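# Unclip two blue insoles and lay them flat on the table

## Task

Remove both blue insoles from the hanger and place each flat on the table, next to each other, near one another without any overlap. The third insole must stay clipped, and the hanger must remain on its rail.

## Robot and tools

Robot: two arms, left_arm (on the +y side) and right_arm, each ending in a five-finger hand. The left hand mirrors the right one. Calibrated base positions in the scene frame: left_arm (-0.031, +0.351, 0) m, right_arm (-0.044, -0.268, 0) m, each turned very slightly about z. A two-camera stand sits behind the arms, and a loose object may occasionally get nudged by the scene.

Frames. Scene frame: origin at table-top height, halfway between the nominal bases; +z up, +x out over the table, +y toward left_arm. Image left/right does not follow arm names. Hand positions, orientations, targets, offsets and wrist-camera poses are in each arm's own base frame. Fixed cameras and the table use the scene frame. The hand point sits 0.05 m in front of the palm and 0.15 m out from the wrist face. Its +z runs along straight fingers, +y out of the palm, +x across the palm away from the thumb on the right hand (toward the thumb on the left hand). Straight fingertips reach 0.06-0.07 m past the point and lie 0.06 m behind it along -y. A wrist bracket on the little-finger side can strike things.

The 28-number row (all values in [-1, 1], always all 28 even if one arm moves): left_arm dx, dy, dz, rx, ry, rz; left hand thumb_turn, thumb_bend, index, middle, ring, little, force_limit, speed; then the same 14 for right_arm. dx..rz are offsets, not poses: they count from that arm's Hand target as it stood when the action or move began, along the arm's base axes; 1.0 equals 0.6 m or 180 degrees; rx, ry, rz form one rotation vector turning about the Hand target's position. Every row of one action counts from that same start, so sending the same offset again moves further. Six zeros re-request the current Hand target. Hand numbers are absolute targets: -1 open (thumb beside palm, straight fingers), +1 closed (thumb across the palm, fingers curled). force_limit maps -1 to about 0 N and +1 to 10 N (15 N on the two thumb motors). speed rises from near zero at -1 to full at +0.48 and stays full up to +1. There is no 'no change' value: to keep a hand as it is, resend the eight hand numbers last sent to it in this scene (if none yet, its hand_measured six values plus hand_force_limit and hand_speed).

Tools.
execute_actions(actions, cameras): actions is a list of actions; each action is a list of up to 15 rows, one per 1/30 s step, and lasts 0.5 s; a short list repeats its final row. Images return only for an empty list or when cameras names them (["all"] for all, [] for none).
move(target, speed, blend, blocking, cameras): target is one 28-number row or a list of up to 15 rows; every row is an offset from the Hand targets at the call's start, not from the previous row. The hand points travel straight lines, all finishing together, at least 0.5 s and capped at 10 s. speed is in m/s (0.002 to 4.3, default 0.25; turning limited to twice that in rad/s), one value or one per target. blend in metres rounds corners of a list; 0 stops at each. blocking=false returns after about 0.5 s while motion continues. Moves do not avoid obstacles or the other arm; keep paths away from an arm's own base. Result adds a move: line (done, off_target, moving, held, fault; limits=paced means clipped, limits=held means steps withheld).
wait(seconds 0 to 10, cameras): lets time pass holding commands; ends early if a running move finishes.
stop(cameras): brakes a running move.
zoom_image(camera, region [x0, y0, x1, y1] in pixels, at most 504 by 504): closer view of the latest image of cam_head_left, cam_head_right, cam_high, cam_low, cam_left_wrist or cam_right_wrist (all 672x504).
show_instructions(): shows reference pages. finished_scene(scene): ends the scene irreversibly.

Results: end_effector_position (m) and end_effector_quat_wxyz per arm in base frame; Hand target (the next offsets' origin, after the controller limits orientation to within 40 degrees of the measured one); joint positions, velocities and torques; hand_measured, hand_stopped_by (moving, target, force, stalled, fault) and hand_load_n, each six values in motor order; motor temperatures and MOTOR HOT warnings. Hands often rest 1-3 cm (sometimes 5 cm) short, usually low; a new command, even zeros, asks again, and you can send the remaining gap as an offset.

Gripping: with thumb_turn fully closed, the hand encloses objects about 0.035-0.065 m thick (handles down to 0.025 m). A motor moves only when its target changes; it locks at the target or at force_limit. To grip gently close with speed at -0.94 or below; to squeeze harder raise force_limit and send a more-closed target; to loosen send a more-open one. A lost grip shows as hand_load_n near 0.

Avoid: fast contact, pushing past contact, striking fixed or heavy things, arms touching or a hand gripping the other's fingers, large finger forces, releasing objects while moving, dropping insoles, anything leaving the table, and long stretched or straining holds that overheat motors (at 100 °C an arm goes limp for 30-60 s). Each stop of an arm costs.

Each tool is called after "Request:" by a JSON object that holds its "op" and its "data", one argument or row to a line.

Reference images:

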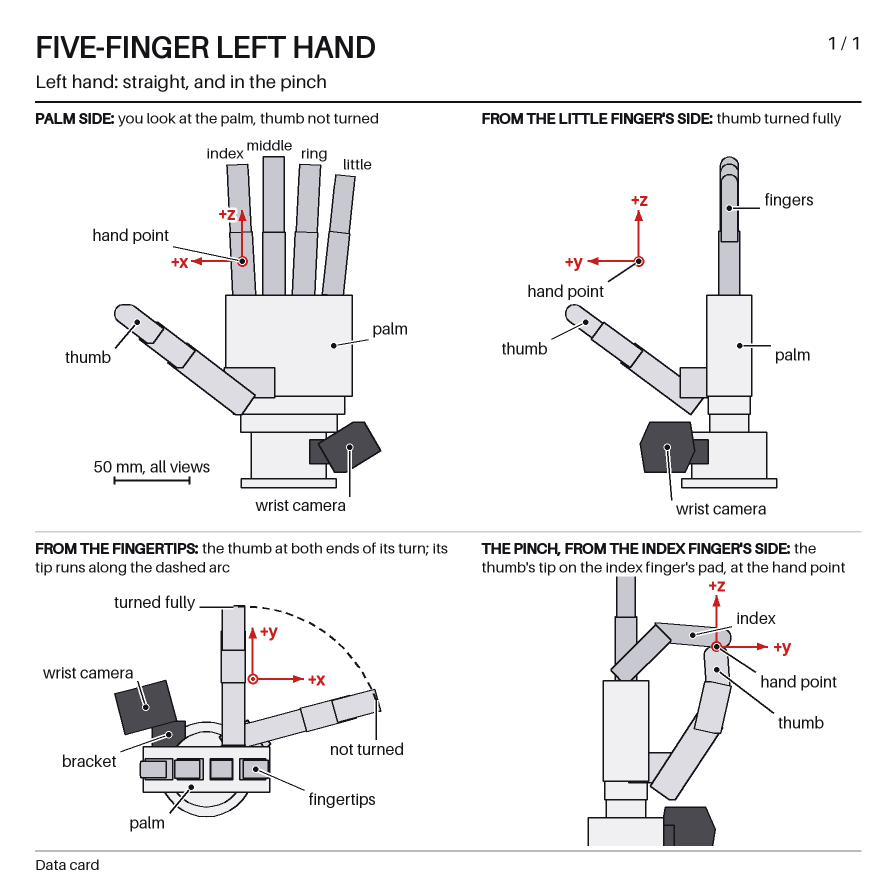

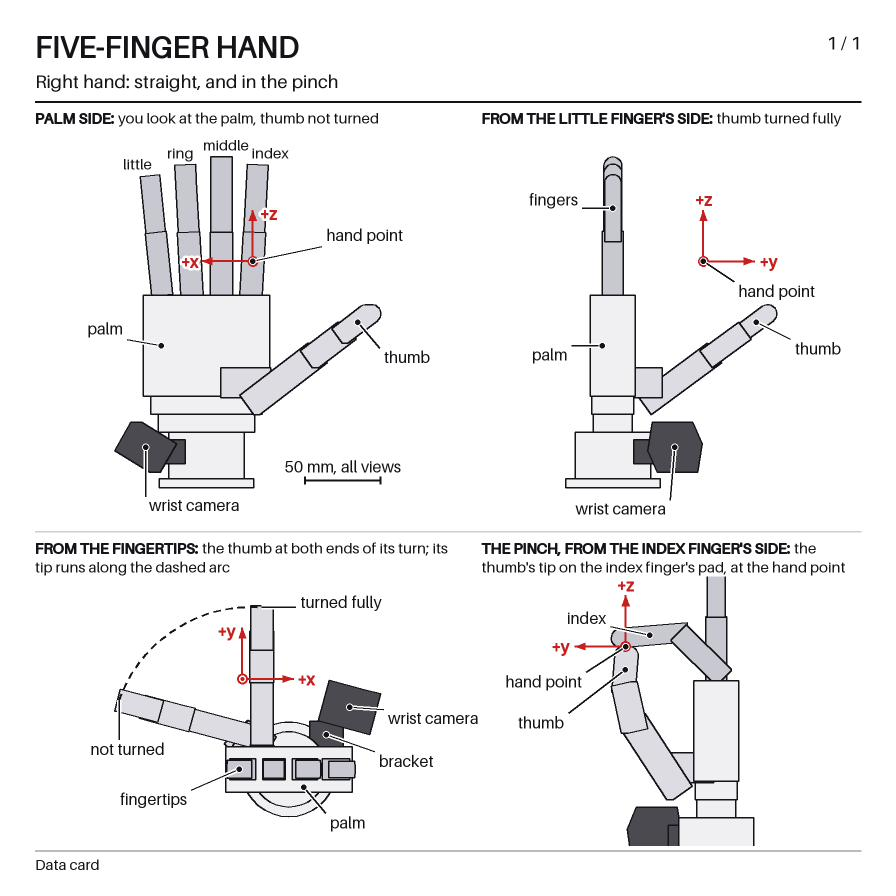

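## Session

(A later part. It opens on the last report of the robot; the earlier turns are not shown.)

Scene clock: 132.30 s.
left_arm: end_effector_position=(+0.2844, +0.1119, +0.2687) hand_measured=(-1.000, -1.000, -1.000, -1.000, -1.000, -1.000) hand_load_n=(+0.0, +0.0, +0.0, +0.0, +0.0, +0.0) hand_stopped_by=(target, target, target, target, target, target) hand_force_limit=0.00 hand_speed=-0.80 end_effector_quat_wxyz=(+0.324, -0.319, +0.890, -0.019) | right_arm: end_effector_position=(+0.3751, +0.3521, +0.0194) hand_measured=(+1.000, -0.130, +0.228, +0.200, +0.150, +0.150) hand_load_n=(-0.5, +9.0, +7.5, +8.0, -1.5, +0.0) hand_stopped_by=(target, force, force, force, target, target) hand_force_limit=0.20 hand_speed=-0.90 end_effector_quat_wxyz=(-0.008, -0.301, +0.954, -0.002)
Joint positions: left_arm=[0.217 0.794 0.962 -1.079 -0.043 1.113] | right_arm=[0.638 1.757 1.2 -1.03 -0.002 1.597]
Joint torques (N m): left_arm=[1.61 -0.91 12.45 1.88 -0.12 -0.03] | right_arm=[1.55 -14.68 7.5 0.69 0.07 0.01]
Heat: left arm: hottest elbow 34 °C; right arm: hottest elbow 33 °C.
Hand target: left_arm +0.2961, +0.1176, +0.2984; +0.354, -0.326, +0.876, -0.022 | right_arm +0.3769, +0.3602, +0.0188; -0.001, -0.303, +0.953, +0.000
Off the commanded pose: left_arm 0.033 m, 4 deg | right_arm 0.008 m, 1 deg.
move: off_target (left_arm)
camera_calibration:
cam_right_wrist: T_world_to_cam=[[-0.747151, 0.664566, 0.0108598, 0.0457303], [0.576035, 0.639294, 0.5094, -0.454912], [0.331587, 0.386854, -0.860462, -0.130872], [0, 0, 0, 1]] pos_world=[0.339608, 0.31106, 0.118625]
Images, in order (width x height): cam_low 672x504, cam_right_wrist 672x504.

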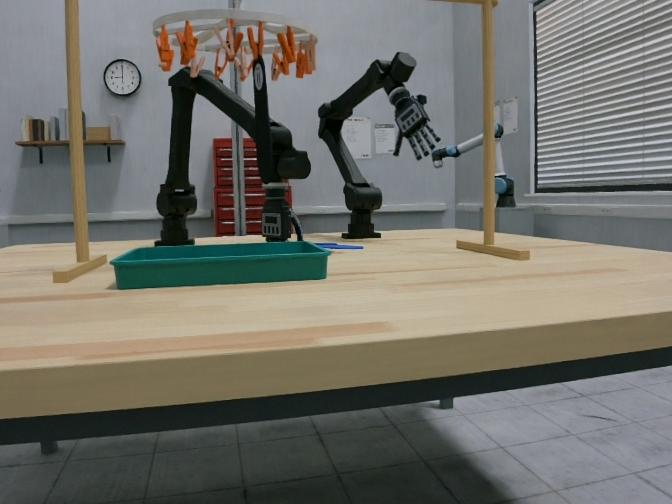

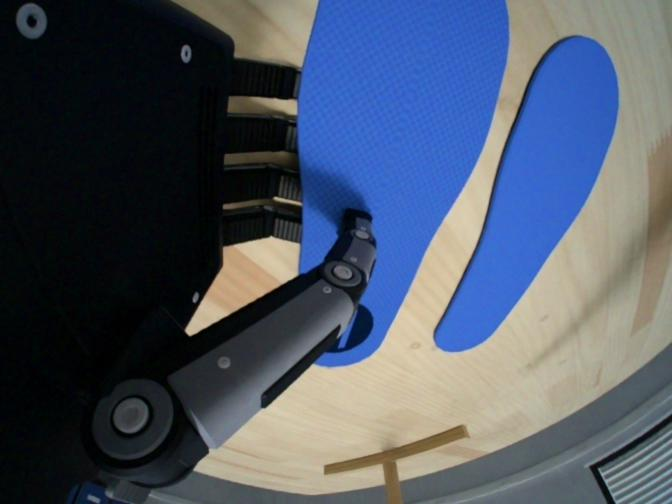

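Request:
{"op": "move", "data": {
  "target": [
    [0,0,0,0,0,0,-1,-1,-1,-1,-1,-1,0,-0.8, 0,0,0,0,0,0,1,-1,0.228,0.2,0.15,0.15,0.2,-0.5],
    [0,0,0,0,0,0,-1,-1,-1,-1,-1,-1,0,-0.8, -0.006,0.008,0.016,0,0,0,1,-1,0,0,0,0,0.2,-0.3],
    [0,0,0,0,0,0,-1,-1,-1,-1,-1,-1,0,-0.8, -0.020,0.029,0.045,0,0,0,1,-1,-0.3,-0.3,-0.3,-0.3,0.2,-0.3],
    [0,0,0,0,0,0,-1,-1,-1,-1,-1,-1,0,-0.8, -0.035,0.049,0.065,0,0,0,1,-1,-0.6,-0.6,-0.6,-0.6,0.2,-0.3],
    [0,0,0,0,0,0,-1,-1,-1,-1,-1,-1,0,-0.8, -0.046,0.065,0.075,0,0,0,1,-1,-1,-1,-1,-1,0.2,-0.3]
  ],
  "cameras": ["cam_low","cam_right_wrist","cam_head_left"],
  "speed": 0.1
}}

Scene clock: 142.10 s.
left_arm: end_effector_position=(+0.2844, +0.1119, +0.2687) hand_measured=(-1.000, -1.000, -1.000, -1.000, -1.000, -1.000) hand_load_n=(+0.0, +0.0, +0.0, +0.0, +0.0, +0.0) hand_stopped_by=(target, target, target, target, target, target) hand_force_limit=0.00 hand_speed=-0.80 end_effector_quat_wxyz=(+0.324, -0.319, +0.890, -0.019) | right_arm: end_effector_position=(+0.3391, +0.4065, +0.0750) hand_measured=(+1.000, -1.000, -1.000, -0.998, -1.000, -1.000) hand_load_n=(+0.0, +0.0, +0.0, -5.0, +0.0, +0.0) hand_stopped_by=(target, target, target, target, target, target) hand_force_limit=0.20 hand_speed=-0.30 end_effector_quat_wxyz=(+0.006, -0.314, +0.949, +0.015)
Joint positions: left_arm=[0.217 0.794 0.962 -1.079 -0.043 1.113] | right_arm=[0.763 1.688 1.263 -1.122 -0.022 1.695]
Joint torques (N m): left_arm=[1.55 -0.85 12.41 1.89 -0.12 -0.03] | right_arm=[0.85 -12.92 8.53 -0.05 0.93 0.01]
Heat: left arm: hottest elbow 34 °C; right arm: hottest elbow 33 °C.
Hand target: left_arm +0.2961, +0.1176, +0.2984; +0.354, -0.326, +0.876, -0.022 | right_arm +0.3493, +0.3991, +0.0638; -0.001, -0.303, +0.953, +0.000
Off the commanded pose: left_arm 0.033 m, 4 deg | right_arm 0.017 m, 2 deg.
move: off_target (left_arm, right_arm); target 2's new numbers were sent with right_arm's hand 0.015 m and 1 deg from that target; target 3's new numbers were sent with right_arm's hand 0.022 m and 2 deg from that target; target 4's new numbers were sent with right_arm's hand 0.017 m and 1 deg from that target
camera_calibration:
cam_right_wrist: T_world_to_cam=[[-0.76511, 0.643426, 0.0246764, -0.00432444], [0.550056, 0.633198, 0.544517, -0.488534], [0.334732, 0.430189, -0.838387, -0.112475], [0, 0, 0, 1]] pos_world=[0.303061, 0.360507, 0.171824]
Images, in order (width x height): cam_head_left 672x504, cam_low 672x504, cam_right_wrist 672x504.

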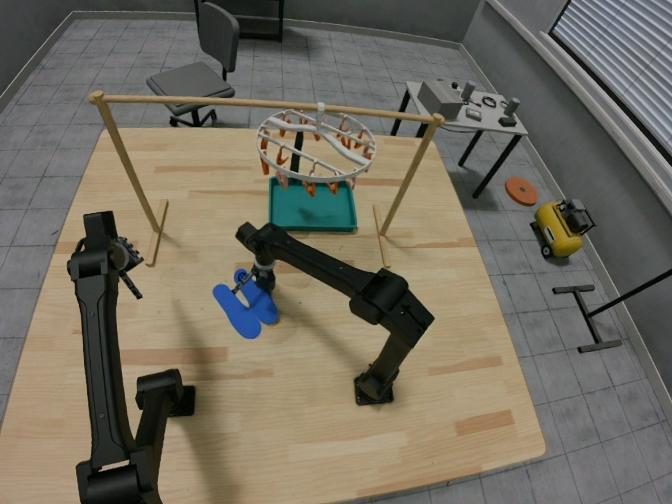

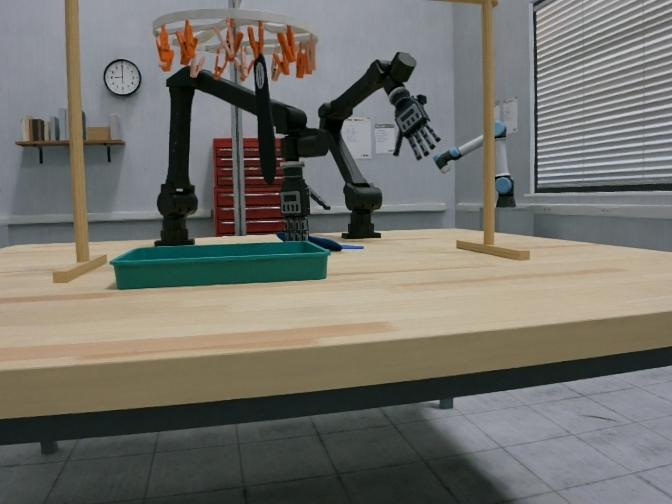

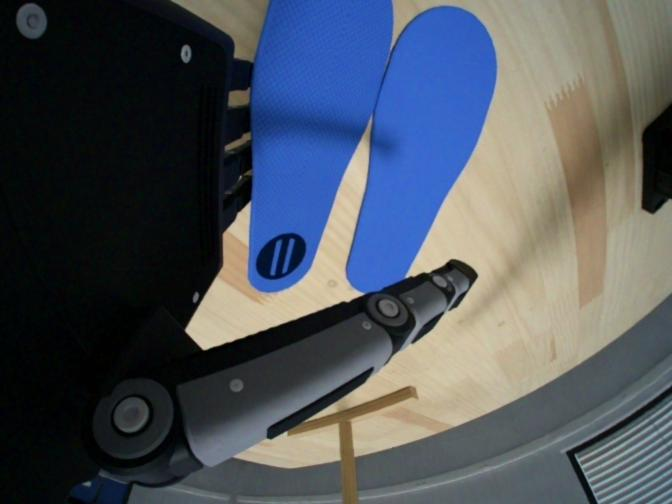

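Request:
{"op": "move", "data": {
  "target": [0,0,0,0,0,0,-1,-1,-1,-1,-1,-1,0,-0.8, 0.038,-0.054,0.01,0,0,0,1,-1,-1,-1,-1,-1,0.2,-0.3],
  "cameras": ["cam_low","cam_right_wrist","cam_head_left"],
  "speed": 0.15
}}

Scene clock: 143.53 s.
left_arm: end_effector_position=(+0.2844, +0.1119, +0.2687) hand_measured=(-1.000, -1.000, -1.000, -1.000, -1.000, -1.000) hand_load_n=(+0.0, +0.0, +0.0, +0.0, +0.0, +0.0) hand_stopped_by=(target, target, target, target, target, target) hand_force_limit=0.00 hand_speed=-0.80 end_effector_quat_wxyz=(+0.324, -0.319, +0.890, -0.019) | right_arm: end_effector_position=(+0.3602, +0.3800, +0.0746) hand_measured=(+1.000, -1.000, -1.000, -0.998, -1.000, -1.000) hand_load_n=(-0.5, +0.0, +0.0, -4.5, +0.0, +0.0) hand_stopped_by=(target, target, target, target, target, target) hand_force_limit=0.20 hand_speed=-0.30 end_effector_quat_wxyz=(+0.003, -0.313, +0.950, +0.013)
Joint positions: left_arm=[0.217 0.794 0.962 -1.079 -0.043 1.113] | right_arm=[0.694 1.688 1.263 -1.13 -0.021 1.628]
Joint torques (N m): left_arm=[1.73 -0.85 12.45 1.87 -0.12 -0.03] | right_arm=[-1.2 -14.1 8.2 -0.24 0.88 -0.13]
Heat: left arm: hottest elbow 34 °C; right arm: hottest elbow 33 °C.
Hand target: left_arm +0.2961, +0.1176, +0.2984; +0.354, -0.326, +0.876, -0.022 | right_arm +0.3721, +0.3667, +0.0698; -0.001, -0.303, +0.953, +0.000
Off the commanded pose: left_arm 0.033 m, 4 deg | right_arm 0.018 m, 2 deg.
move: off_target (left_arm, right_arm)
camera_calibration:
cam_right_wrist: T_world_to_cam=[[-0.7633, 0.6456, 0.0239645, 0.0273964], [0.553938, 0.634937, 0.538524, -0.484888], [0.332455, 0.42433, -0.842269, -0.105145], [0, 0, 0, 1]] pos_world=[0.324465, 0.334802, 0.171907]
Images, in order (width x height): cam_head_left 672x504, cam_low 672x504, cam_right_wrist 672x504.

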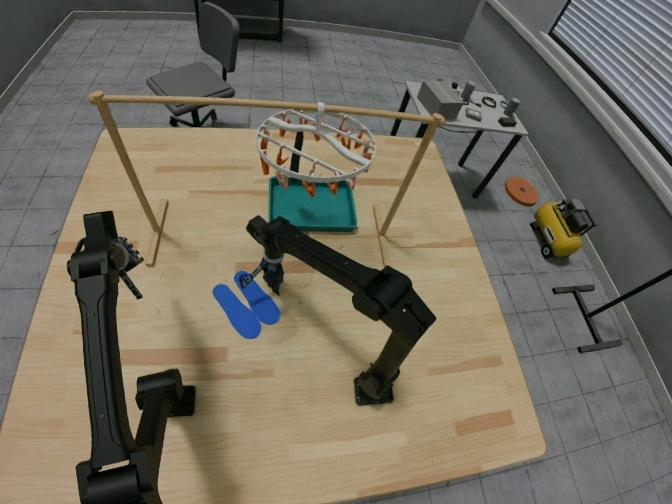

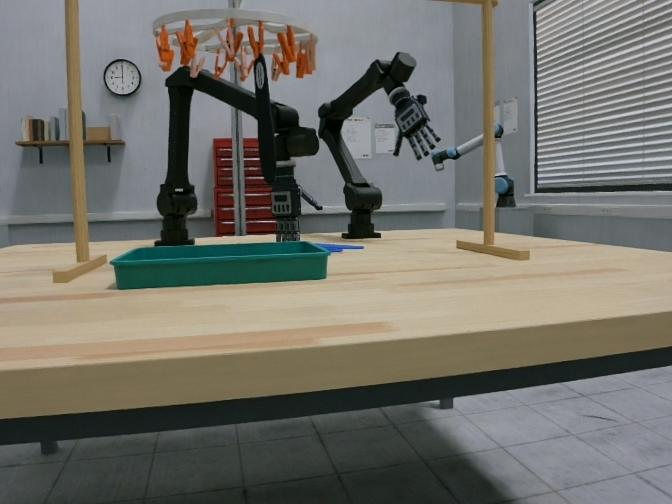

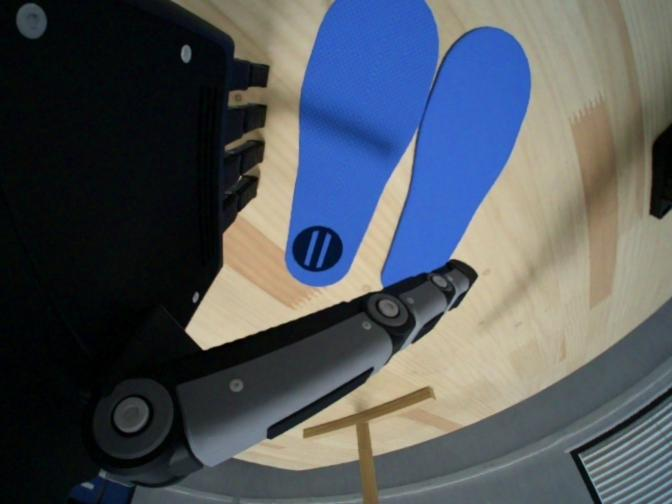

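Request:
{"op": "move", "data": {
  "target": [0,0,0,0,0,0,-1,-1,-1,-1,-1,-1,0,-0.8, 0.02,-0.02,0.25,0,0,0,1,-1,-1,-1,-1,-1,0.2,-0.3],
  "cameras": ["cam_low","cam_right_wrist","cam_head_left"],
  "speed": 0.25
}}

Request:
{"op": "zoom_image", "data": {
  "camera": "cam_head_left",
  "region": [190, 250, 310, 350]
}}

Request:
{"op": "zoom_image", "data": {
  "camera": "cam_low",
  "region": [260, 210, 420, 280]
}}

Scene clock: 145.37 s.
left_arm: end_effector_position=(+0.2844, +0.1119, +0.2687) hand_measured=(-1.000, -1.000, -1.000, -1.000, -1.000, -1.000) hand_load_n=(+0.0, +0.0, +0.0, +0.0, +0.0, +0.0) hand_stopped_by=(target, target, target, target, target, target) hand_force_limit=0.00 hand_speed=-0.80 end_effector_quat_wxyz=(+0.324, -0.319, +0.890, -0.019) | right_arm: end_effector_position=(+0.3696, +0.3499, +0.2002) hand_measured=(+1.000, -1.000, -1.000, -1.000, -1.000, -1.000) hand_load_n=(+0.0, +0.0, +0.0, +0.0, +0.0, +0.0) hand_stopped_by=(target, target, target, target, target, target) hand_force_limit=0.20 hand_speed=-0.30 end_effector_quat_wxyz=(-0.019, -0.304, +0.953, -0.006)
Joint positions: left_arm=[0.217 0.794 0.962 -1.079 -0.043 1.113] | right_arm=[0.641 1.609 1.512 -1.514 -0.001 1.595]
Joint torques (N m): left_arm=[1.67 -0.91 12.4 1.87 -0.13 -0.03] | right_arm=[0.21 -14.21 12.97 -0.14 0.07 -0.19]
Heat: left arm: hottest elbow 34 °C; right arm: hottest elbow 33 °C.
Hand target: left_arm +0.2961, +0.1176, +0.2984; +0.354, -0.326, +0.876, -0.022 | right_arm +0.3841, +0.3547, +0.2198; -0.001, -0.303, +0.953, +0.000
Off the commanded pose: left_arm 0.033 m, 4 deg | right_arm 0.025 m, 2 deg.
move: off_target (left_arm, right_arm)
camera_calibration:
cam_right_wrist: T_world_to_cam=[[-0.750438, 0.660759, 0.0155012, 0.042698], [0.582207, 0.649759, 0.48872, -0.544283], [0.312855, 0.375779, -0.872303, 0.0403872], [0, 0, 0, 1]] pos_world=[0.336292, 0.310263, 0.30057]
Images, in order (width x height): cam_head_left 672x504, cam_low 672x504, cam_right_wrist 672x504.

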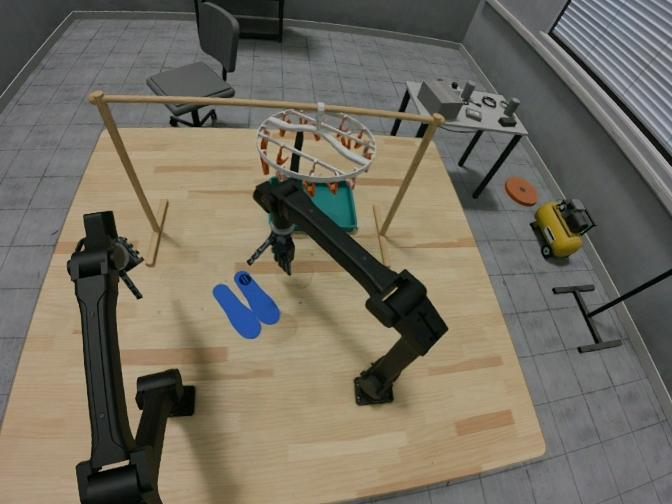

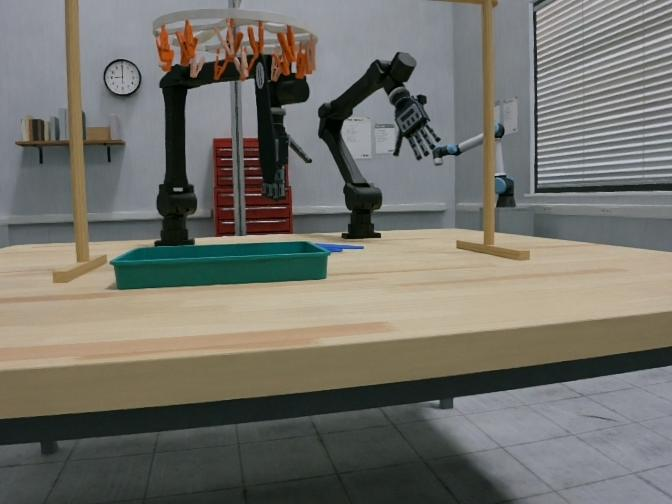

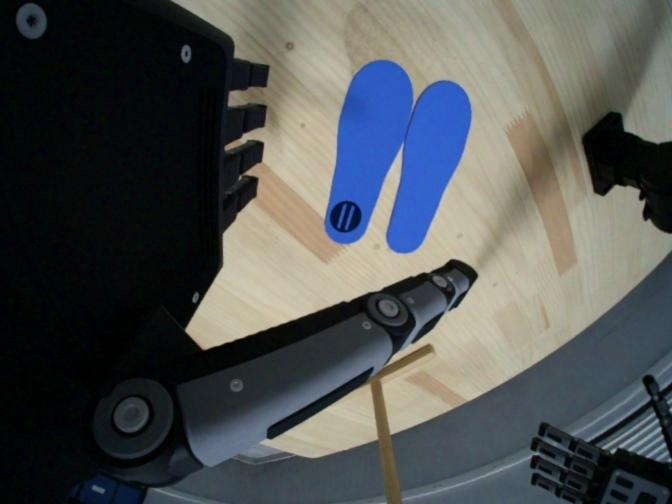

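Scaled by 4.200 from the camera's 672x504 image, which has a finer 960x720 frame.

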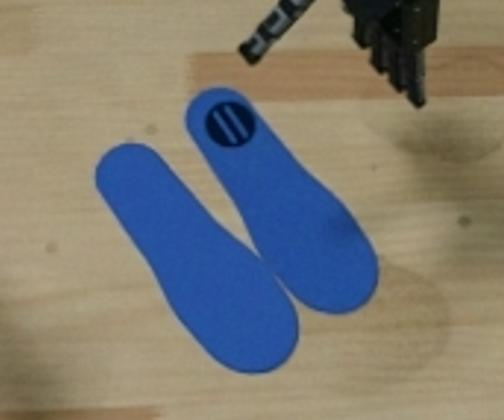

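Scaled by 3.150 from the camera's 672x504 image, which has a finer 960x720 frame.

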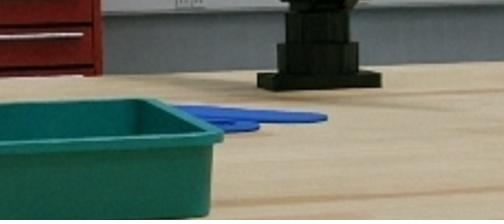

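Request:
{"op": "finished_scene", "data": {
  "scene": 1
}}

The scene is finished: the task was done.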